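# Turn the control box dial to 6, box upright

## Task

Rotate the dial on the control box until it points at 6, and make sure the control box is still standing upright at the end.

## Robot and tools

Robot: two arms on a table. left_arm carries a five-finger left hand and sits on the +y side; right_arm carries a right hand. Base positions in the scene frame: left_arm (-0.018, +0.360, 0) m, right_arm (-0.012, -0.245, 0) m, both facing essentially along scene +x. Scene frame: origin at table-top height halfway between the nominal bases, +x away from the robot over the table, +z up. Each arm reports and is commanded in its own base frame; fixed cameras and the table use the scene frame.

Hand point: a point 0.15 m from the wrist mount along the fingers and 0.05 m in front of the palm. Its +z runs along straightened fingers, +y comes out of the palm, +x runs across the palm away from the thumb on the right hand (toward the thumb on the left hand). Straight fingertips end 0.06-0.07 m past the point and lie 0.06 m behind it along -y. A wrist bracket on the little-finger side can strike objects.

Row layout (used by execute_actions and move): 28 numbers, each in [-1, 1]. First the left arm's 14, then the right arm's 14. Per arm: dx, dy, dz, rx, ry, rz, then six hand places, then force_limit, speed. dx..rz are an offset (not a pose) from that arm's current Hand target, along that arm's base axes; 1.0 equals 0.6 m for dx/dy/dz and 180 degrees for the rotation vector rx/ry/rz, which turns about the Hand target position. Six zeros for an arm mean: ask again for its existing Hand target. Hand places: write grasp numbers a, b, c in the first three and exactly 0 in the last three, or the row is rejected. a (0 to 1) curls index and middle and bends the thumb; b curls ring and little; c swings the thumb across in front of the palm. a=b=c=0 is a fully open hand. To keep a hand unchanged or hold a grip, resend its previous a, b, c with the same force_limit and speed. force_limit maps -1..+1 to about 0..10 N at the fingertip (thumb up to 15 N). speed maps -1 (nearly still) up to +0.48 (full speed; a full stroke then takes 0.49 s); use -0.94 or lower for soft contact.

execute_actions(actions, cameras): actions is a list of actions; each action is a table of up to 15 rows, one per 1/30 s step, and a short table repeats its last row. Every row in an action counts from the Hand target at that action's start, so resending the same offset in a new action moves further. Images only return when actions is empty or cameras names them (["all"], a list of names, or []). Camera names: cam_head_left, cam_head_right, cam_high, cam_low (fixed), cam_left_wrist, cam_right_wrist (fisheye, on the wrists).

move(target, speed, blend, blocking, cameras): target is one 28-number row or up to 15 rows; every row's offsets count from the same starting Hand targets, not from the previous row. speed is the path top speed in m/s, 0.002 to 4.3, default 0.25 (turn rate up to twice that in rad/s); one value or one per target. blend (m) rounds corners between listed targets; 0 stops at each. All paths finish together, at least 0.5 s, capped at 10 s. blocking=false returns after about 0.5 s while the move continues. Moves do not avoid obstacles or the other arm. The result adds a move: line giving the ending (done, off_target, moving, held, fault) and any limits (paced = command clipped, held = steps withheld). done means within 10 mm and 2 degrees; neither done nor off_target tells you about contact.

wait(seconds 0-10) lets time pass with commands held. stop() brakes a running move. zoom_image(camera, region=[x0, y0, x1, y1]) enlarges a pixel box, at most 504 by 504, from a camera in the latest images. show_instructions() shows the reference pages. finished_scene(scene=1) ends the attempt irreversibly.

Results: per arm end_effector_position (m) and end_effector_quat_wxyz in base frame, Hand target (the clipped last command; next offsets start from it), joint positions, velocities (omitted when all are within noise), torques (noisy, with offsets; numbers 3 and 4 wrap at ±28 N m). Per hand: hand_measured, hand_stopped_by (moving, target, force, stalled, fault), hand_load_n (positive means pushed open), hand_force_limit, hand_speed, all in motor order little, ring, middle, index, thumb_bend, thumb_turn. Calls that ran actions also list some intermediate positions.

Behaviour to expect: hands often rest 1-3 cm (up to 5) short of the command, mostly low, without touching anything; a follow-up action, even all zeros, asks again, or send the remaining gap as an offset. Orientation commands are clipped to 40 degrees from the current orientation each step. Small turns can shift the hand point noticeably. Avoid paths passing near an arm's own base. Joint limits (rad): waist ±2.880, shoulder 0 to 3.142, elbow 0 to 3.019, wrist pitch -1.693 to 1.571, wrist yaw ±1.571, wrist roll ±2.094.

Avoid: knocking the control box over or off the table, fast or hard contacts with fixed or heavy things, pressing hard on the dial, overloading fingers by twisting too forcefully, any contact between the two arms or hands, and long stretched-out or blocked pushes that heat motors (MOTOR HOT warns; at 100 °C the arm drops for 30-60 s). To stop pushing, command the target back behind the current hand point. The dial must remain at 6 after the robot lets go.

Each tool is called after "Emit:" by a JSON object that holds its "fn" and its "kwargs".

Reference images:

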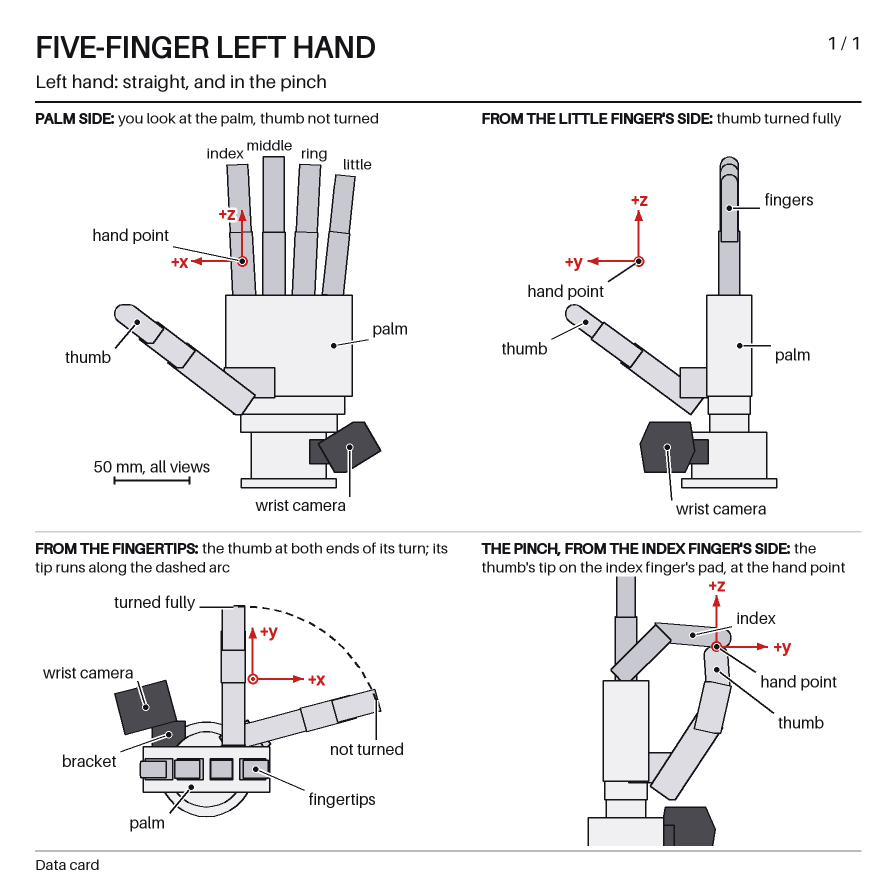

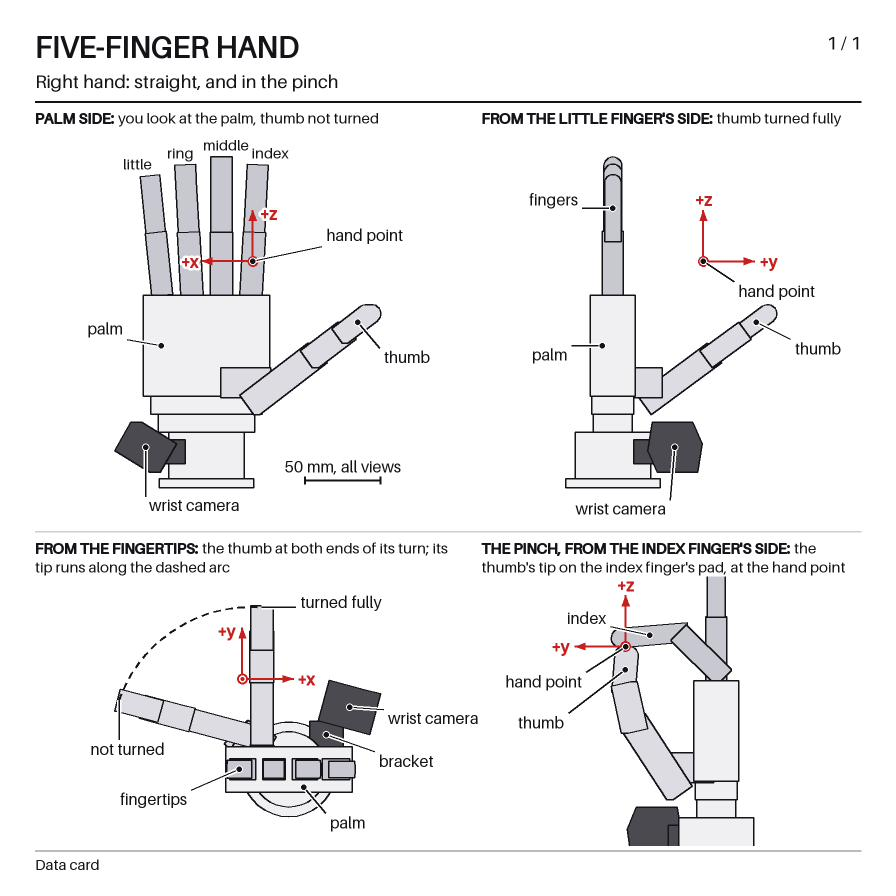

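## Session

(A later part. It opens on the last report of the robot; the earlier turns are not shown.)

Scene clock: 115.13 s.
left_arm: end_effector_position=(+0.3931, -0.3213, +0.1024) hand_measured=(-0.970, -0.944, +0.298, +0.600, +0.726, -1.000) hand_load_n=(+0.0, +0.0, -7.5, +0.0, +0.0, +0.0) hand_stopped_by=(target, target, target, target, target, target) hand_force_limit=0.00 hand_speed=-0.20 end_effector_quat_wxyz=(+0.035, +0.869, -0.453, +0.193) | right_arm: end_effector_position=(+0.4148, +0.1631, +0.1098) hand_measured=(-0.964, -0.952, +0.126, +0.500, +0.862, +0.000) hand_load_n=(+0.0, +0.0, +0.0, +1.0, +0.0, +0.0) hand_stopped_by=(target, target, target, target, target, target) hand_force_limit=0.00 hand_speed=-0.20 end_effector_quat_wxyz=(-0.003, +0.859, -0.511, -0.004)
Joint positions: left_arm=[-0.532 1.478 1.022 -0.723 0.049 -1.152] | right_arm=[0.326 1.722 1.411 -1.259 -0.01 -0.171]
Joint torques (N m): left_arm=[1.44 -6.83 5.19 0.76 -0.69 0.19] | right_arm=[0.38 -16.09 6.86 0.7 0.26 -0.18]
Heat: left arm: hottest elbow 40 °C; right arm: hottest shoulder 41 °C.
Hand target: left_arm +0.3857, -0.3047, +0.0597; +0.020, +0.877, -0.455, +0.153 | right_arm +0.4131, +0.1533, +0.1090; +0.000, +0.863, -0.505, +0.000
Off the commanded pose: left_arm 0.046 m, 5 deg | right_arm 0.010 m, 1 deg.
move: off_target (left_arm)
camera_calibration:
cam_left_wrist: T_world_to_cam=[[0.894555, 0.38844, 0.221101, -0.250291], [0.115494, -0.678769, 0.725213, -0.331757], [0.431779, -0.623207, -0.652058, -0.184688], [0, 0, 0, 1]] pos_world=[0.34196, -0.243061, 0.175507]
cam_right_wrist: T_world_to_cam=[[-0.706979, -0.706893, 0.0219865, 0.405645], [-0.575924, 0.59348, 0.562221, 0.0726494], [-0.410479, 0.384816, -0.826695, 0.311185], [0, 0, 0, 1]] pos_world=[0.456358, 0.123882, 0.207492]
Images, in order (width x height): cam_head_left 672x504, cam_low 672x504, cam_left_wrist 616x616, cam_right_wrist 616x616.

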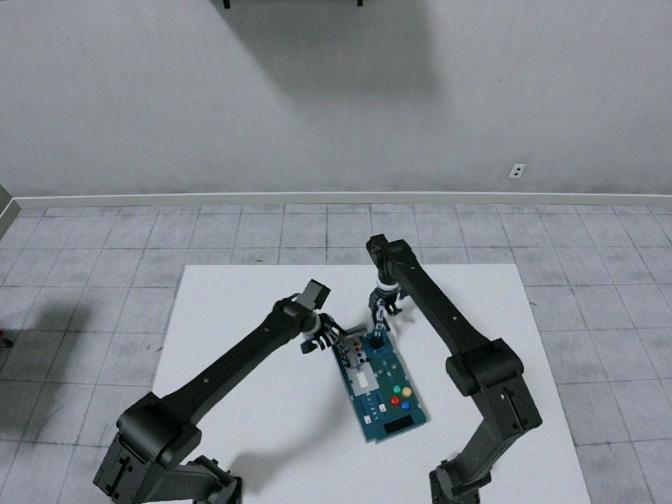

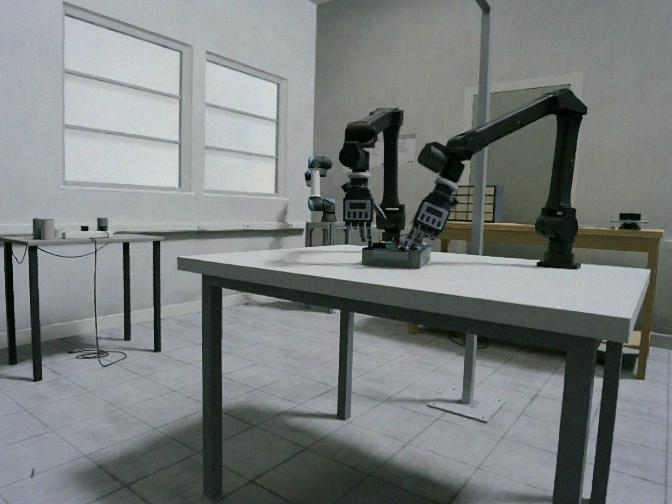

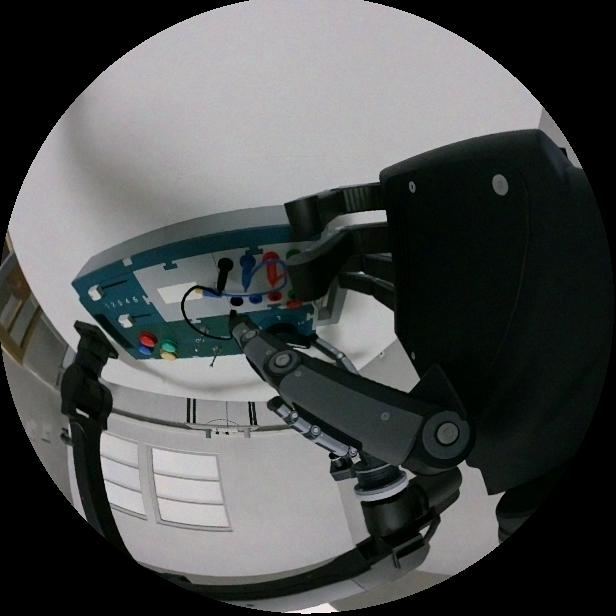

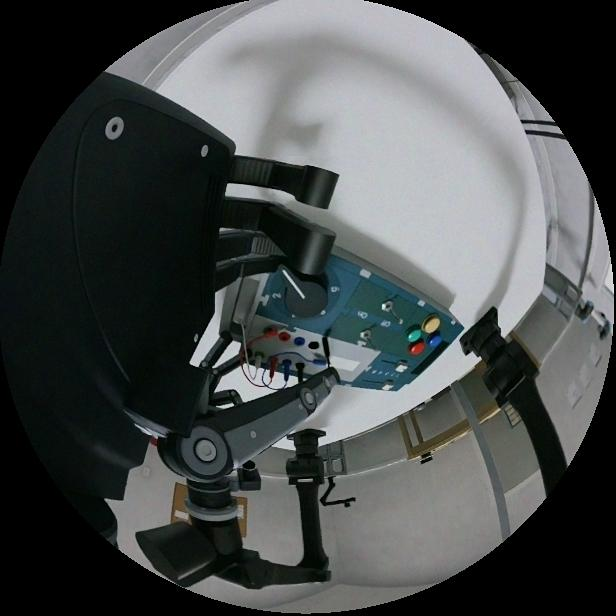

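Emit:
{"fn": "execute_actions", "kwargs": {"actions": [], "cameras": ["cam_head_left","cam_head_right","cam_high"]}}

Emit:
{"fn": "zoom_image", "kwargs": {"camera": "cam_high", "region": [230, 200, 340, 310]}}

Emit:
{"fn": "zoom_image", "kwargs": {"camera": "cam_head_left", "region": [350, 310, 400, 360]}}

Scene clock: 121.57 s.
left_arm: end_effector_position=(+0.3931, -0.3213, +0.1024) hand_measured=(-0.970, -0.944, +0.298, +0.600, +0.726, -1.000) hand_load_n=(+0.0, +0.0, -7.5, +0.5, +0.0, +0.0) hand_stopped_by=(target, target, target, target, target, target) hand_force_limit=0.00 hand_speed=-0.20 end_effector_quat_wxyz=(+0.035, +0.869, -0.453, +0.193) | right_arm: end_effector_position=(+0.4148, +0.1630, +0.1097) hand_measured=(-0.964, -0.952, +0.126, +0.500, +0.862, +0.000) hand_load_n=(+0.0, +0.0, +0.0, +1.0, +0.0, +0.0) hand_stopped_by=(target, target, target, target, target, target) hand_force_limit=0.00 hand_speed=-0.20 end_effector_quat_wxyz=(-0.003, +0.859, -0.511, -0.004)
Joint positions: left_arm=[-0.532 1.478 1.022 -0.723 0.049 -1.152] | right_arm=[0.326 1.722 1.411 -1.259 -0.01 -0.171]
Joint velocities: within noise
Joint torques (N m): left_arm=[1.14 -7.24 5.35 0.87 -0.71 0.24] | right_arm=[0.32 -16.03 6.84 0.69 0.26 -0.2]
Heat: left arm: hottest elbow 39 °C; right arm: hottest shoulder 40 °C.
Hand target: left_arm +0.3857, -0.3047, +0.0597; +0.020, +0.877, -0.455, +0.153 | right_arm +0.4131, +0.1533, +0.1090; +0.000, +0.863, -0.505, +0.000
Off the commanded pose: left_arm 0.046 m, 5 deg | right_arm 0.010 m, 1 deg.
Images, in order (width x height): cam_head_left 672x504, cam_head_right 672x504, cam_high 672x504.

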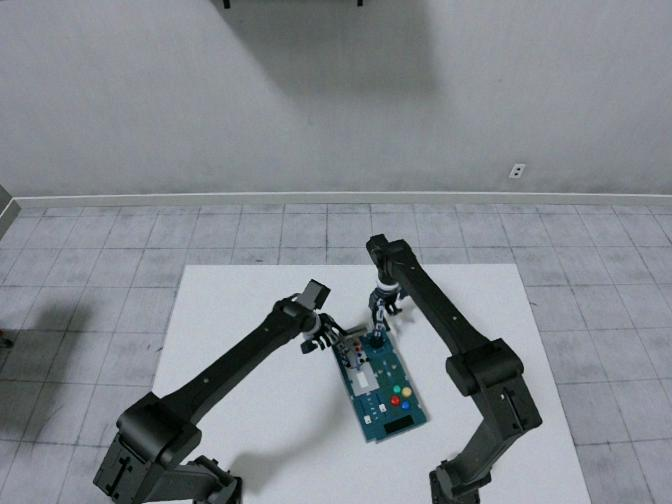

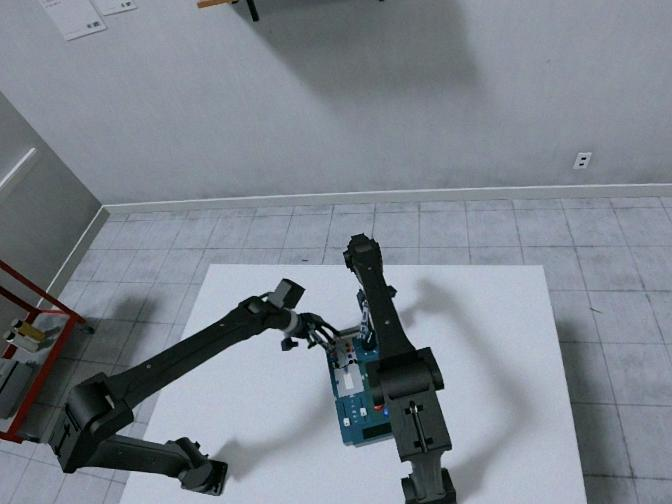

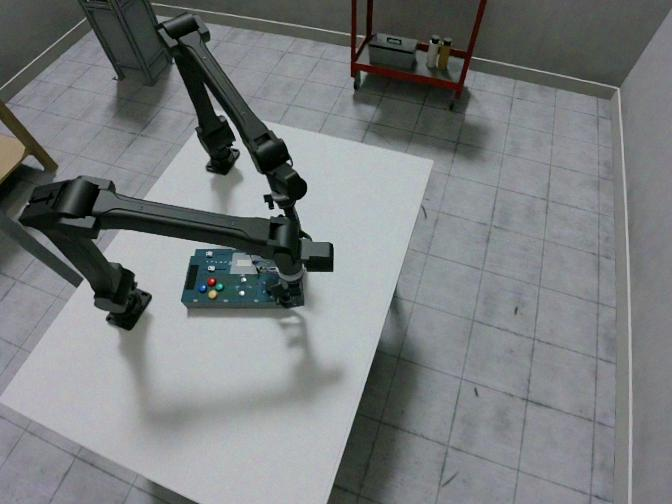

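Scaled by 4.582 from the camera's 672x504 image, which has a finer 960x720 frame.

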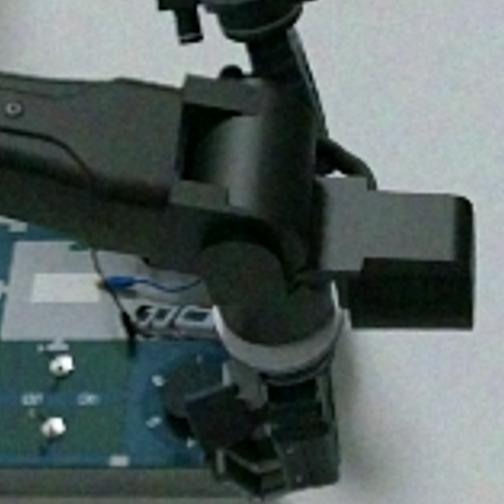

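Scaled by 10.080 from the camera's 672x504 image, which has a finer 960x720 frame.

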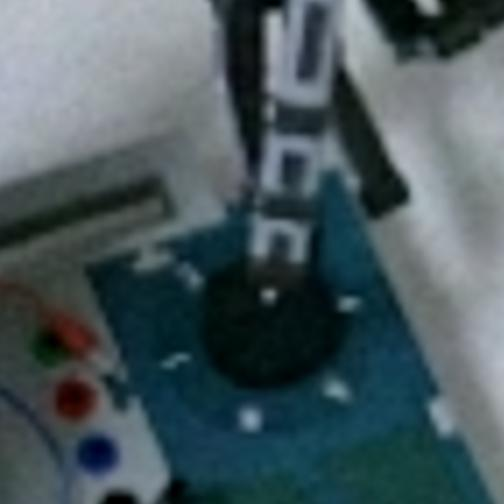

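Emit:
{"fn": "execute_actions", "kwargs": {"actions": [], "cameras": ["cam_low","cam_left_wrist","cam_right_wrist"]}}

Emit:
{"fn": "zoom_image", "kwargs": {"camera": "cam_low", "region": [355, 225, 405, 275]}}

Emit:
{"fn": "zoom_image", "kwargs": {"camera": "cam_left_wrist", "region": [265, 310, 345, 390]}}

Emit:
{"fn": "zoom_image", "kwargs": {"camera": "cam_right_wrist", "region": [250, 230, 350, 330]}}

Scene clock: 122.53 s.
left_arm: end_effector_position=(+0.3931, -0.3213, +0.1024) hand_measured=(-0.970, -0.944, +0.298, +0.600, +0.726, -1.000) hand_load_n=(+0.0, +0.0, -7.5, +0.0, +0.0, +0.0) hand_stopped_by=(target, target, target, target, target, target) hand_force_limit=0.00 hand_speed=-0.20 end_effector_quat_wxyz=(+0.035, +0.869, -0.453, +0.193) | right_arm: end_effector_position=(+0.4148, +0.1630, +0.1097) hand_measured=(-0.964, -0.952, +0.126, +0.500, +0.862, +0.000) hand_load_n=(+0.0, +0.0, +0.0, +1.5, +0.0, +0.0) hand_stopped_by=(target, target, target, target, target, target) hand_force_limit=0.00 hand_speed=-0.20 end_effector_quat_wxyz=(-0.003, +0.859, -0.511, -0.004)
Joint positions: left_arm=[-0.532 1.478 1.022 -0.723 0.049 -1.152] | right_arm=[0.326 1.722 1.411 -1.259 -0.01 -0.171]
Joint velocities: within noise
Joint torques (N m): left_arm=[1.2 -7 5.31 0.85 -0.69 0.2] | right_arm=[0.32 -16.09 6.86 0.69 0.26 -0.2]
Heat: left arm: hottest elbow 39 °C; right arm: hottest shoulder 40 °C.
Hand target: left_arm +0.3857, -0.3047, +0.0597; +0.020, +0.877, -0.455, +0.153 | right_arm +0.4131, +0.1533, +0.1090; +0.000, +0.863, -0.505, +0.000
Off the commanded pose: left_arm 0.046 m, 5 deg | right_arm 0.010 m, 1 deg.
camera_calibration:
cam_left_wrist: T_world_to_cam=[[0.894555, 0.38844, 0.221101, -0.250291], [0.115494, -0.678769, 0.725213, -0.331757], [0.431779, -0.623207, -0.652058, -0.184688], [0, 0, 0, 1]] pos_world=[0.34196, -0.243061, 0.175507]
cam_right_wrist: T_world_to_cam=[[-0.706729, -0.707142, 0.0220076, 0.405628], [-0.576097, 0.59326, 0.562276, 0.0728017], [-0.410665, 0.384699, -0.826657, 0.311318], [0, 0, 0, 1]] pos_world=[0.456457, 0.123882, 0.207492]
Images, in order (width x height): cam_low 672x504, cam_left_wrist 616x616, cam_right_wrist 616x616.

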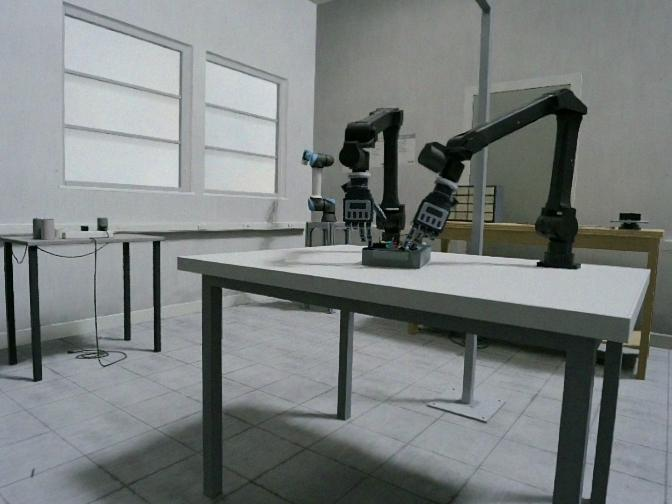

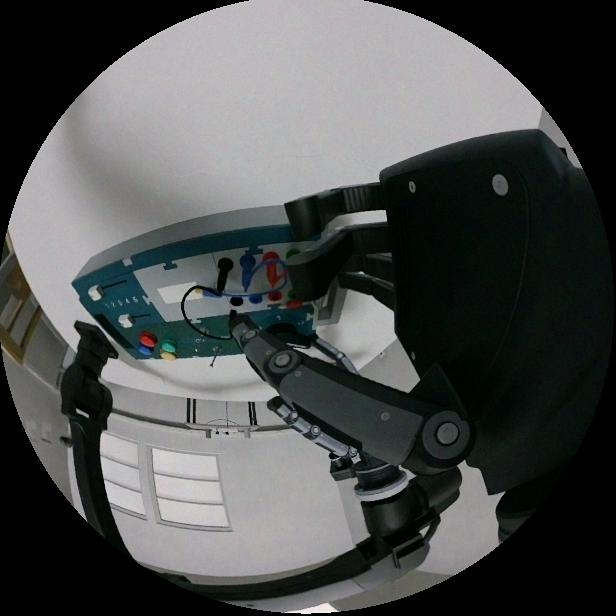

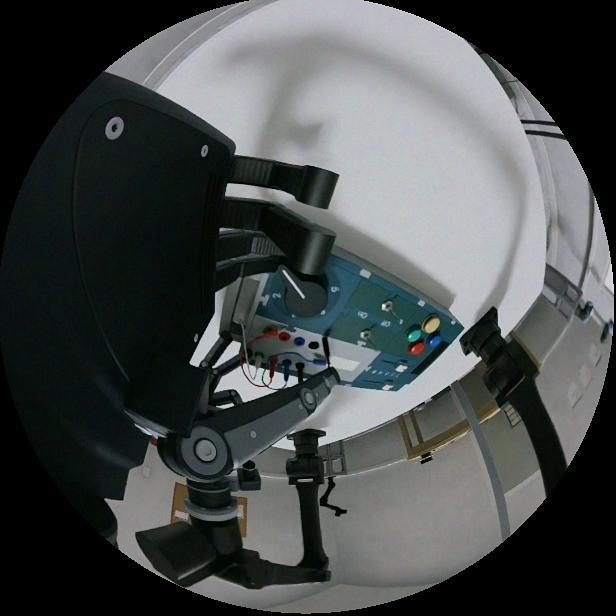

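Scaled by 10.080 from the camera's 672x504 image, which has a finer 960x720 frame.

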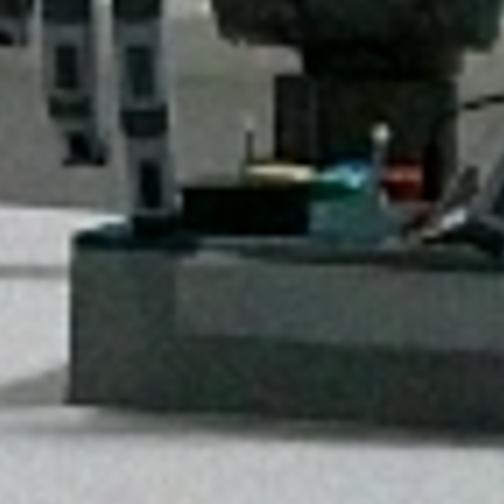

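Scaled by 6.300 from the camera's 616x616 image, which has a finer 880x880 frame.

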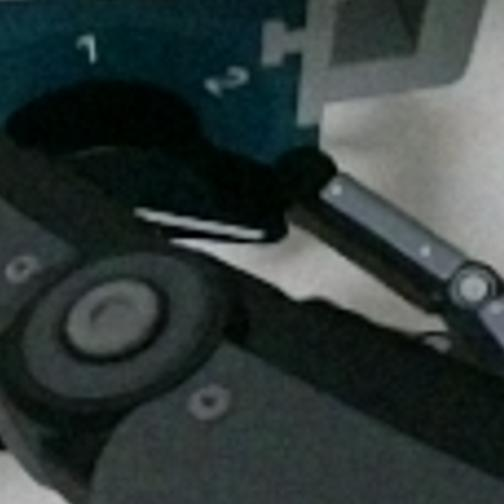

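Scaled by 5.040 from the camera's 616x616 image, which has a finer 880x880 frame.

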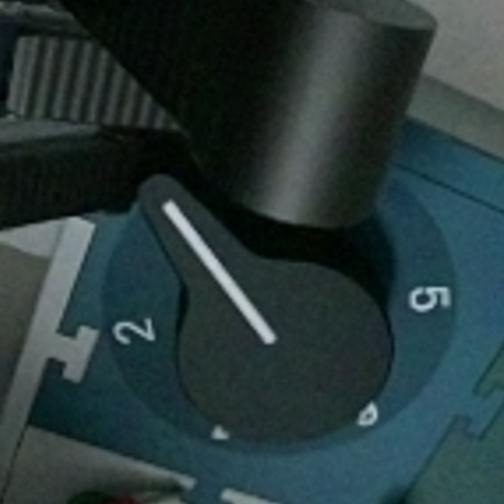

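Emit:
{"fn": "move", "kwargs": {"target": [[0,0.0,0,0,0,0,0.3,1,1,0,0,0,0,-0.2,0.0033,0.042,0.003,0,0,0,0.35,1,0.5,0,0,0,0,-0.2],[0,0.0,-0.08,0,0,0,0.3,1,1,0,0,0,0,-0.2,-0.005,0.042,0.003,0,0,0,0.35,1,0.5,0,0,0,0,-0.2]], "speed": 0.05, "cameras": ["cam_head_left","cam_low","cam_right_wrist","cam_left_wrist"]}}

Emit:
{"fn": "zoom_image", "kwargs": {"camera": "cam_head_left", "region": [350, 310, 400, 360]}}

Emit:
{"fn": "zoom_image", "kwargs": {"camera": "cam_right_wrist", "region": [250, 230, 350, 330]}}

Emit:
{"fn": "zoom_image", "kwargs": {"camera": "cam_left_wrist", "region": [240, 200, 400, 360]}}

Emit:
{"fn": "zoom_image", "kwargs": {"camera": "cam_low", "region": [355, 200, 455, 280]}}

Scene clock: 131.40 s.
left_arm: end_effector_position=(+0.4021, -0.3283, +0.0990) hand_measured=(-0.970, -0.944, +0.298, +0.600, +0.726, -1.000) hand_load_n=(+0.0, +0.0, -16.0, +0.0, +0.0, +0.0) hand_stopped_by=(target, target, target, target, target, target) hand_force_limit=0.00 hand_speed=-0.20 end_effector_quat_wxyz=(+0.041, +0.861, -0.451, +0.234) | right_arm: end_effector_position=(+0.4131, +0.1672, +0.1094) hand_measured=(-0.964, -0.952, +0.126, +0.500, +0.862, +0.000) hand_load_n=(+0.0, +0.5, +0.0, -1.0, +0.0, +0.0) hand_stopped_by=(target, target, target, target, target, target) hand_force_limit=0.00 hand_speed=-0.20 end_effector_quat_wxyz=(+0.002, +0.863, -0.506, +0.003)
Joint positions: left_arm=[-0.532 1.474 0.978 -0.599 0.057 -1.152] | right_arm=[0.343 1.722 1.411 -1.259 0.008 -0.167]
Joint torques (N m): left_arm=[1.44 -2.32 3.25 0.77 -0.98 0.23] | right_arm=[2.73 -15.09 8.55 0.36 -0.35 0.26]
Heat: left arm: hottest elbow 37 °C; right arm: hottest shoulder 40 °C.
Hand target: left_arm +0.3856, -0.3047, +0.0115; +0.020, +0.877, -0.455, +0.153 | right_arm +0.4101, +0.1785, +0.1108; +0.000, +0.863, -0.505, +0.000
Off the commanded pose: left_arm 0.092 m, 10 deg | right_arm 0.012 m, 1 deg.
move: off_target (left_arm, right_arm)
camera_calibration:
cam_left_wrist: T_world_to_cam=[[0.879444, 0.397372, 0.262057, -0.249999], [0.0626757, -0.642413, 0.763791, -0.305877], [0.471858, -0.655287, -0.589872, -0.227976], [0, 0, 0, 1]] pos_world=[0.346604, -0.246546, 0.164663]
cam_right_wrist: T_world_to_cam=[[-0.697884, -0.715586, 0.0299243, 0.404225], [-0.586895, 0.595325, 0.548765, 0.0751341], [-0.410503, 0.365412, -0.835441, 0.312891], [0, 0, 0, 1]] pos_world=[0.454641, 0.130194, 0.208075]
Images, in order (width x height): cam_head_left 672x504, cam_low 672x504, cam_left_wrist 616x616, cam_right_wrist 616x616.

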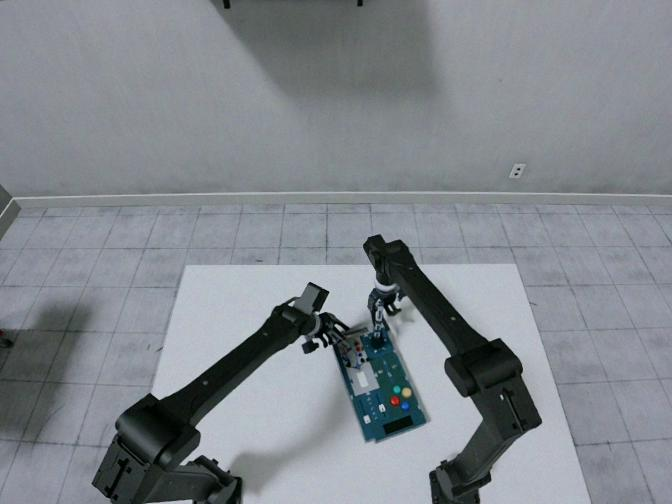

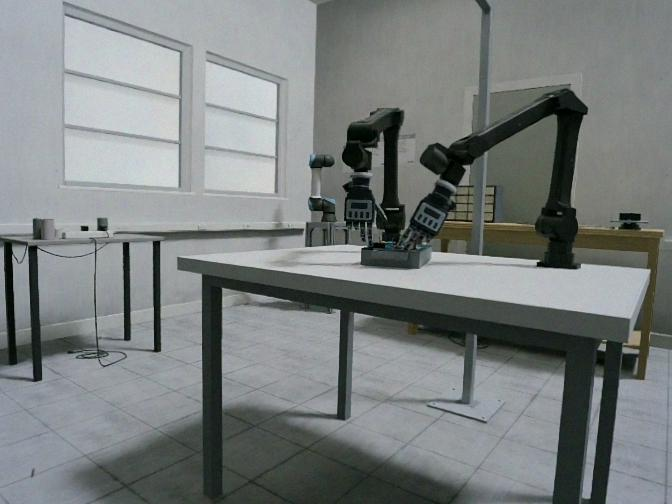

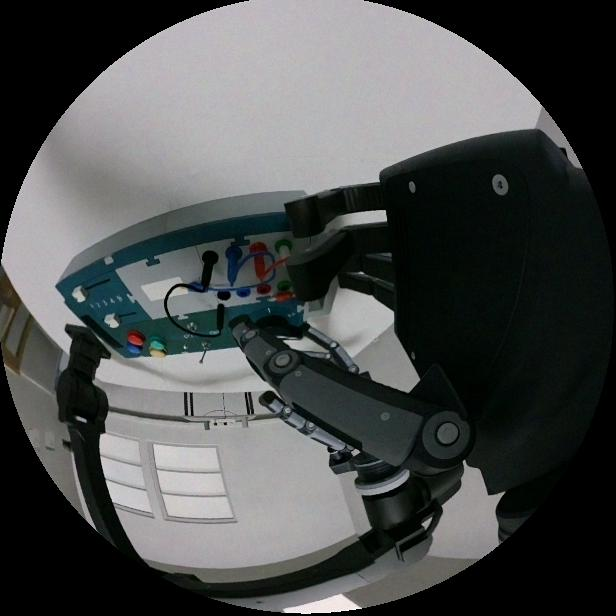

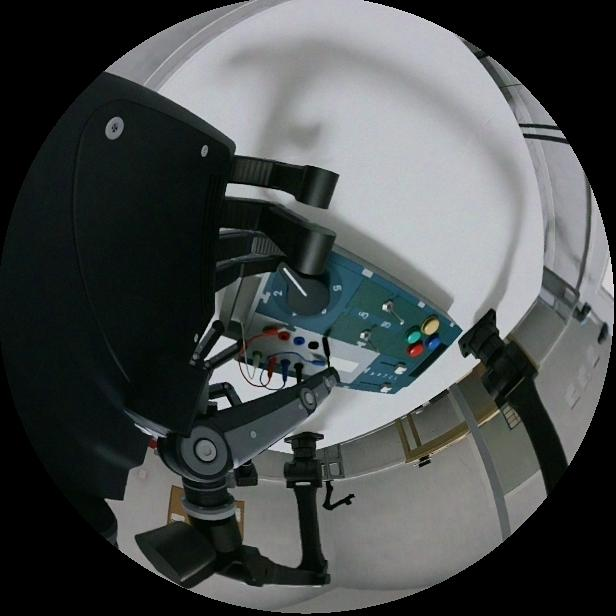

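Scaled by 10.080 from the camera's 672x504 image, which has a finer 960x720 frame.

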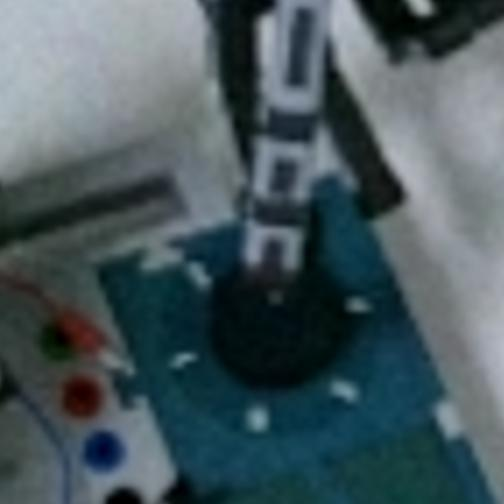

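Scaled by 5.040 from the camera's 616x616 image, which has a finer 880x880 frame.

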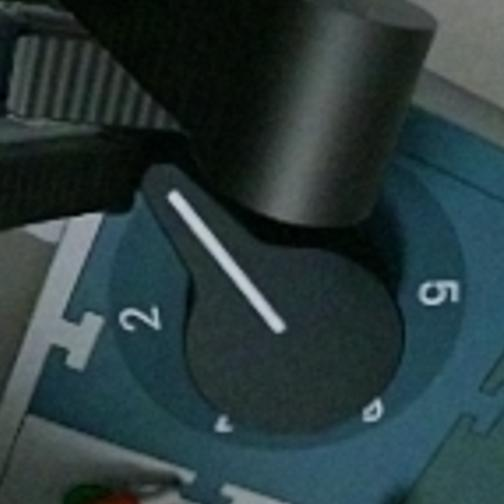

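Scaled by 3.150 from the camera's 616x616 image, which has a finer 880x880 frame.

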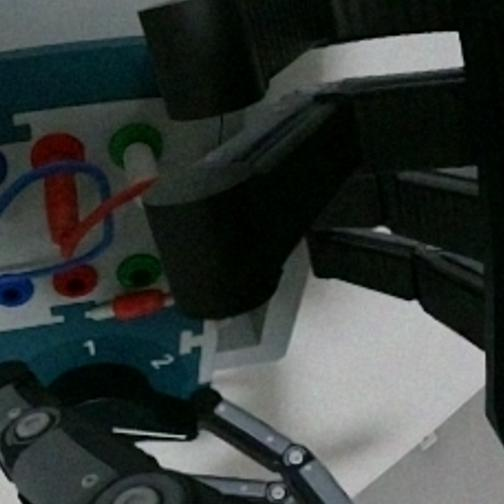

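Scaled by 5.040 from the camera's 672x504 image, which has a finer 960x720 frame.

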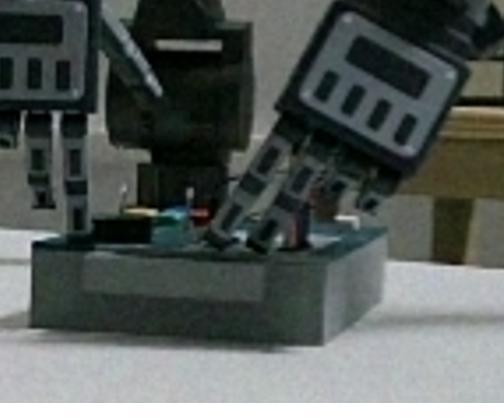

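Emit:
{"fn": "zoom_image", "kwargs": {"camera": "cam_head_left", "region": [320, 320, 440, 450]}}

Scaled by 3.877 from the camera's 672x504 image, which has a finer 960x720 frame.

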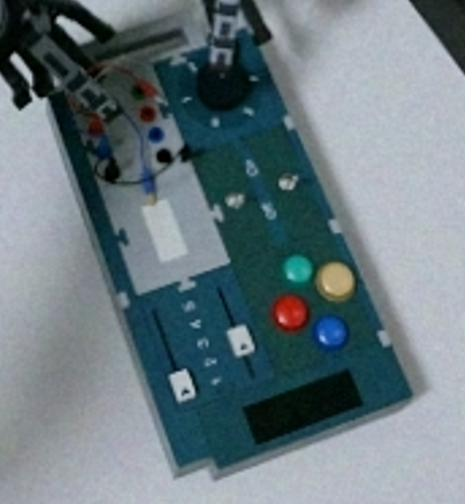

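Emit:
{"fn": "move", "kwargs": {"target": [[0,0,0.283,0,0,0,0.3,1,1,0,0,0,0,-0.2,0,0,0,0,0,0,0.35,1,0.5,0,0,0,0,-0.2],[-0.255,0,0.3,0.0732,0.0671,-0.1386,0.3,1,1,0,0,0,0,-0.2,0,0,0,0,0,0,0.35,1,0.5,0,0,0,0,-0.2],[-0.255,-0.217,0.283,0.0732,0.0671,-0.1386,0,0,1,0,0,0,0,-0.2,0,0,0,0,0,0,0.35,1,0.5,0,0,0,0,-0.2]], "speed": 0.12, "blend": [0.02,0.03,0], "cameras": ["cam_head_left","cam_high","cam_left_wrist"]}}

Scene clock: 140.17 s.
left_arm: end_effector_position=(+0.2183, -0.3724, +0.1641) hand_measured=(-0.970, -0.944, +0.300, +0.600, +0.726, -1.000) hand_load_n=(+0.0, +0.0, +0.0, +0.0, +0.0, +0.0) hand_stopped_by=(target, target, target, target, target, target) hand_force_limit=0.00 hand_speed=-0.20 end_effector_quat_wxyz=(-0.001, +0.761, -0.648, -0.024) | right_arm: end_effector_position=(+0.4110, +0.1727, +0.1095) hand_measured=(-0.964, -0.952, +0.126, +0.500, +0.862, +0.000) hand_load_n=(+0.0, +0.0, +0.0, -0.5, +0.0, +0.0) hand_stopped_by=(target, target, target, target, target, target) hand_force_limit=0.00 hand_speed=-0.20 end_effector_quat_wxyz=(+0.001, +0.864, -0.503, +0.001)
Joint positions: left_arm=[-0.879 1.517 1.304 -1.404 0.007 -1.039] | right_arm=[0.354 1.722 1.411 -1.259 0.002 -0.163]
Joint torques (N m): left_arm=[0.97 -12.28 7.69 0.05 -0.05 0.11] | right_arm=[1.9 -15.03 8.57 0.38 -0.15 0.22]
Heat: left arm: hottest elbow 37 °C; right arm: hottest shoulder 40 °C.
Hand target: left_arm +0.2207, -0.3685, +0.1678; +0.000, +0.762, -0.648, -0.019 (not the last commanded pose) | right_arm +0.4101, +0.1785, +0.1108; +0.000, +0.863, -0.505, +0.000
Off the commanded pose: left_arm 0.066 m, 3 deg | right_arm 0.006 m, 0 deg.
move: held (left_arm; a check stopped the path); path passed 2 of 3 targets; target 3's new numbers were not sent; limits=held
pose unreachable (left arm): on one or more control steps of this call, first in action 0 (counted from 0), this arm could not follow its commanded pose, so it was not sent that pose on those steps. It may still have moved: this result reports where it is.
cause: moving toward the commanded pose would bring a part of the arm too close to another arm (a part of this arm just beyond joint 4 (wrist pitch) and a part of the right arm just beyond its joint 3 (elbow), along the way the arms are being sent, or toward where that arm still pushes).
camera_calibration:
cam_left_wrist: T_world_to_cam=[[0.996403, -0.0835452, -0.0141866, -0.247202], [-0.0683218, -0.891042, 0.44875, -0.384683], [-0.0501318, -0.446167, -0.893545, 0.109956], [0, 0, 0, 1]] pos_world=[0.225542, -0.314362, 0.26737]
Images, in order (width x height): cam_head_left 672x504, cam_high 672x504, cam_left_wrist 616x616.

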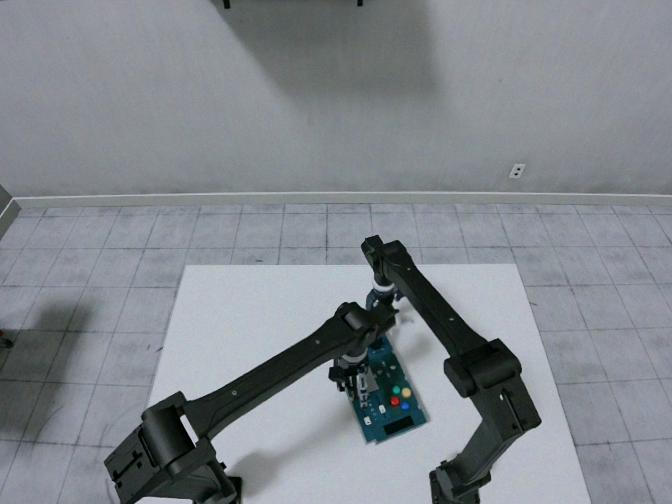

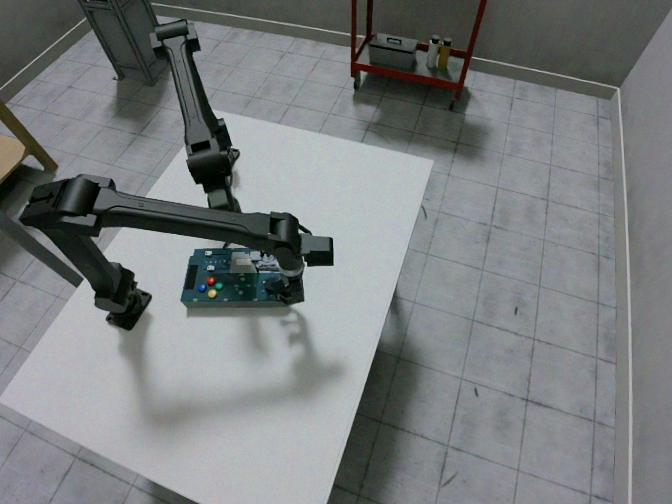

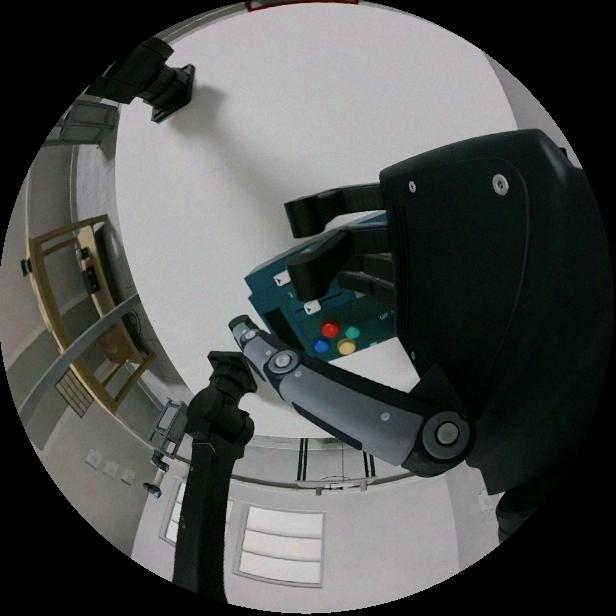

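Emit:
{"fn": "move", "kwargs": {"target": [[-0.03,0.0,0.0,0,0,0,0,1,1,0,0,0,0,-0.2,0,0,0,0,0,0,0.35,1,0.5,0,0,0,0,-0.2],[-0.03,0.0,-0.05,0,0,0,0,1,1,0,0,0,0,-0.2,0,0,0,0,0,0,0.35,1,0.5,0,0,0,0,-0.2]], "speed": 0.06, "cameras": ["cam_head_left","cam_low","cam_left_wrist"]}}

Emit:
{"fn": "zoom_image", "kwargs": {"camera": "cam_head_left", "region": [320, 320, 440, 450]}}

Emit:
{"fn": "zoom_image", "kwargs": {"camera": "cam_low", "region": [355, 200, 455, 280]}}

Scene clock: 143.40 s.
left_arm: end_effector_position=(+0.2048, -0.3643, +0.1377) hand_measured=(-1.000, -0.900, +0.900, +1.000, +0.950, -1.000) hand_load_n=(+0.0, +0.0, +0.0, +0.0, +0.0, +0.0) hand_stopped_by=(target, target, target, target, target, target) hand_force_limit=0.00 hand_speed=-0.20 end_effector_quat_wxyz=(-0.001, +0.762, -0.647, -0.026) | right_arm: end_effector_position=(+0.4110, +0.1727, +0.1095) hand_measured=(-0.964, -0.952, +0.126, +0.500, +0.862, +0.000) hand_load_n=(+0.0, +0.0, +0.0, +0.0, +0.0, +0.0) hand_stopped_by=(target, target, target, target, target, target) hand_force_limit=0.00 hand_speed=-0.20 end_effector_quat_wxyz=(+0.001, +0.864, -0.503, +0.001)
Joint positions: left_arm=[-0.892 1.499 1.212 -1.335 0.007 -1.055] | right_arm=[0.354 1.722 1.411 -1.259 0.002 -0.163]
Joint torques (N m): left_arm=[-0.67 -11.34 7.64 0.54 0.02 -0.01] | right_arm=[1.96 -14.97 8.57 0.36 -0.15 0.22]
Heat: left arm: hottest elbow 37 °C; right arm: hottest shoulder 40 °C.
Hand target: left_arm +0.2027, -0.3686, +0.1376; +0.000, +0.762, -0.648, -0.019 | right_arm +0.4101, +0.1785, +0.1108; +0.000, +0.863, -0.505, +0.000
Off the commanded pose: left_arm 0.005 m, 1 deg | right_arm 0.006 m, 0 deg.
move: done
camera_calibration:
cam_left_wrist: T_world_to_cam=[[0.996682, -0.0797363, -0.0163483, -0.231856], [-0.0641173, -0.892846, 0.445775, -0.36772], [-0.0501409, -0.443247, -0.894996, 0.0905453], [0, 0, 0, 1]] pos_world=[0.21205, -0.306671, 0.241168]
Images, in order (width x height): cam_head_left 672x504, cam_low 672x504, cam_left_wrist 616x616.

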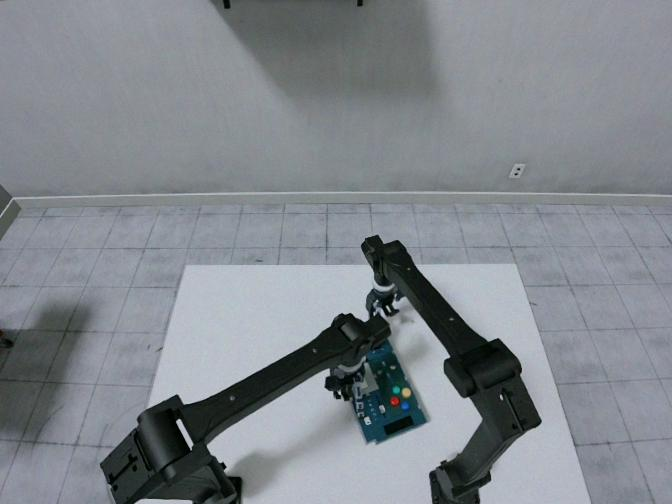

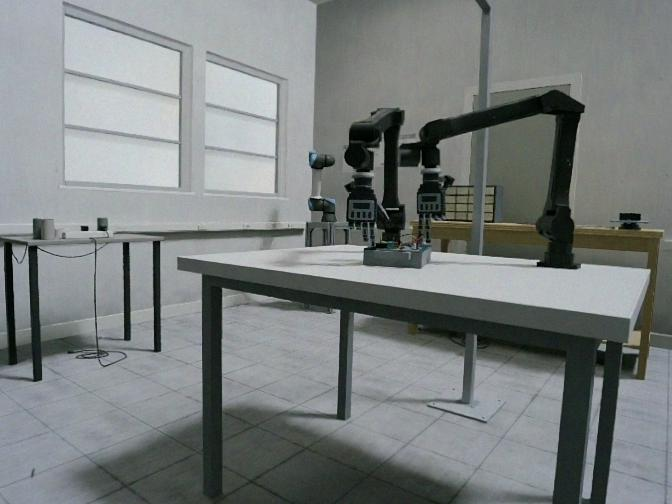

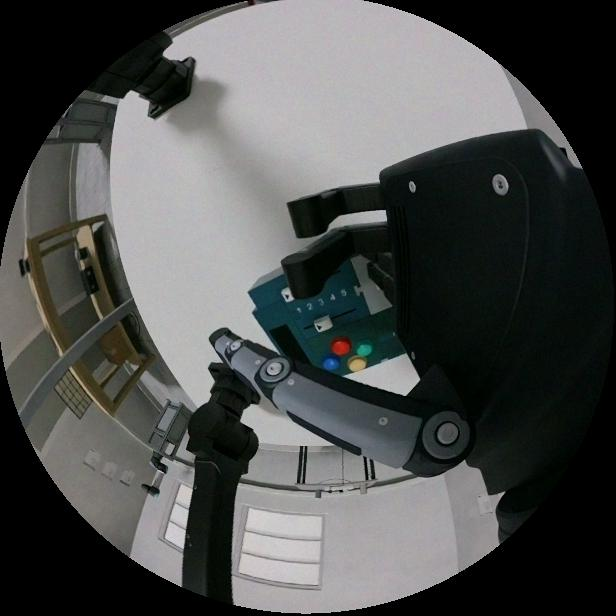

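Scaled by 3.877 from the camera's 672x504 image, which has a finer 960x720 frame.

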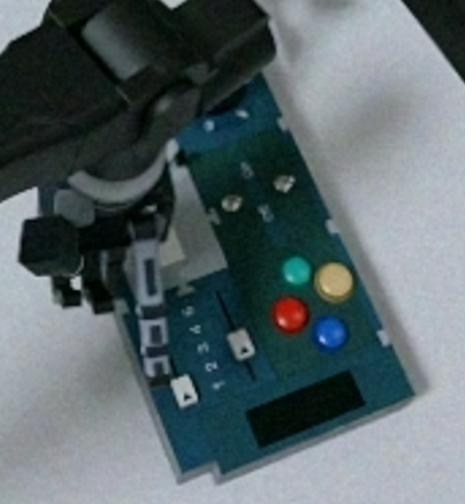

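Scaled by 5.040 from the camera's 672x504 image, which has a finer 960x720 frame.

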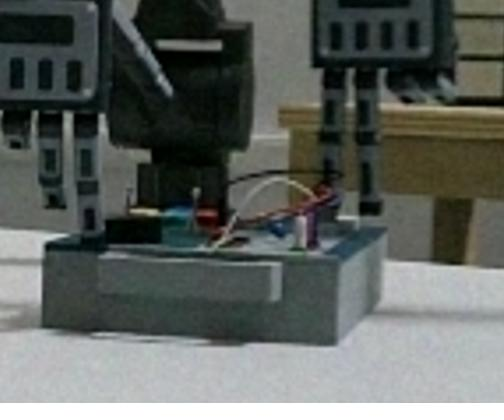

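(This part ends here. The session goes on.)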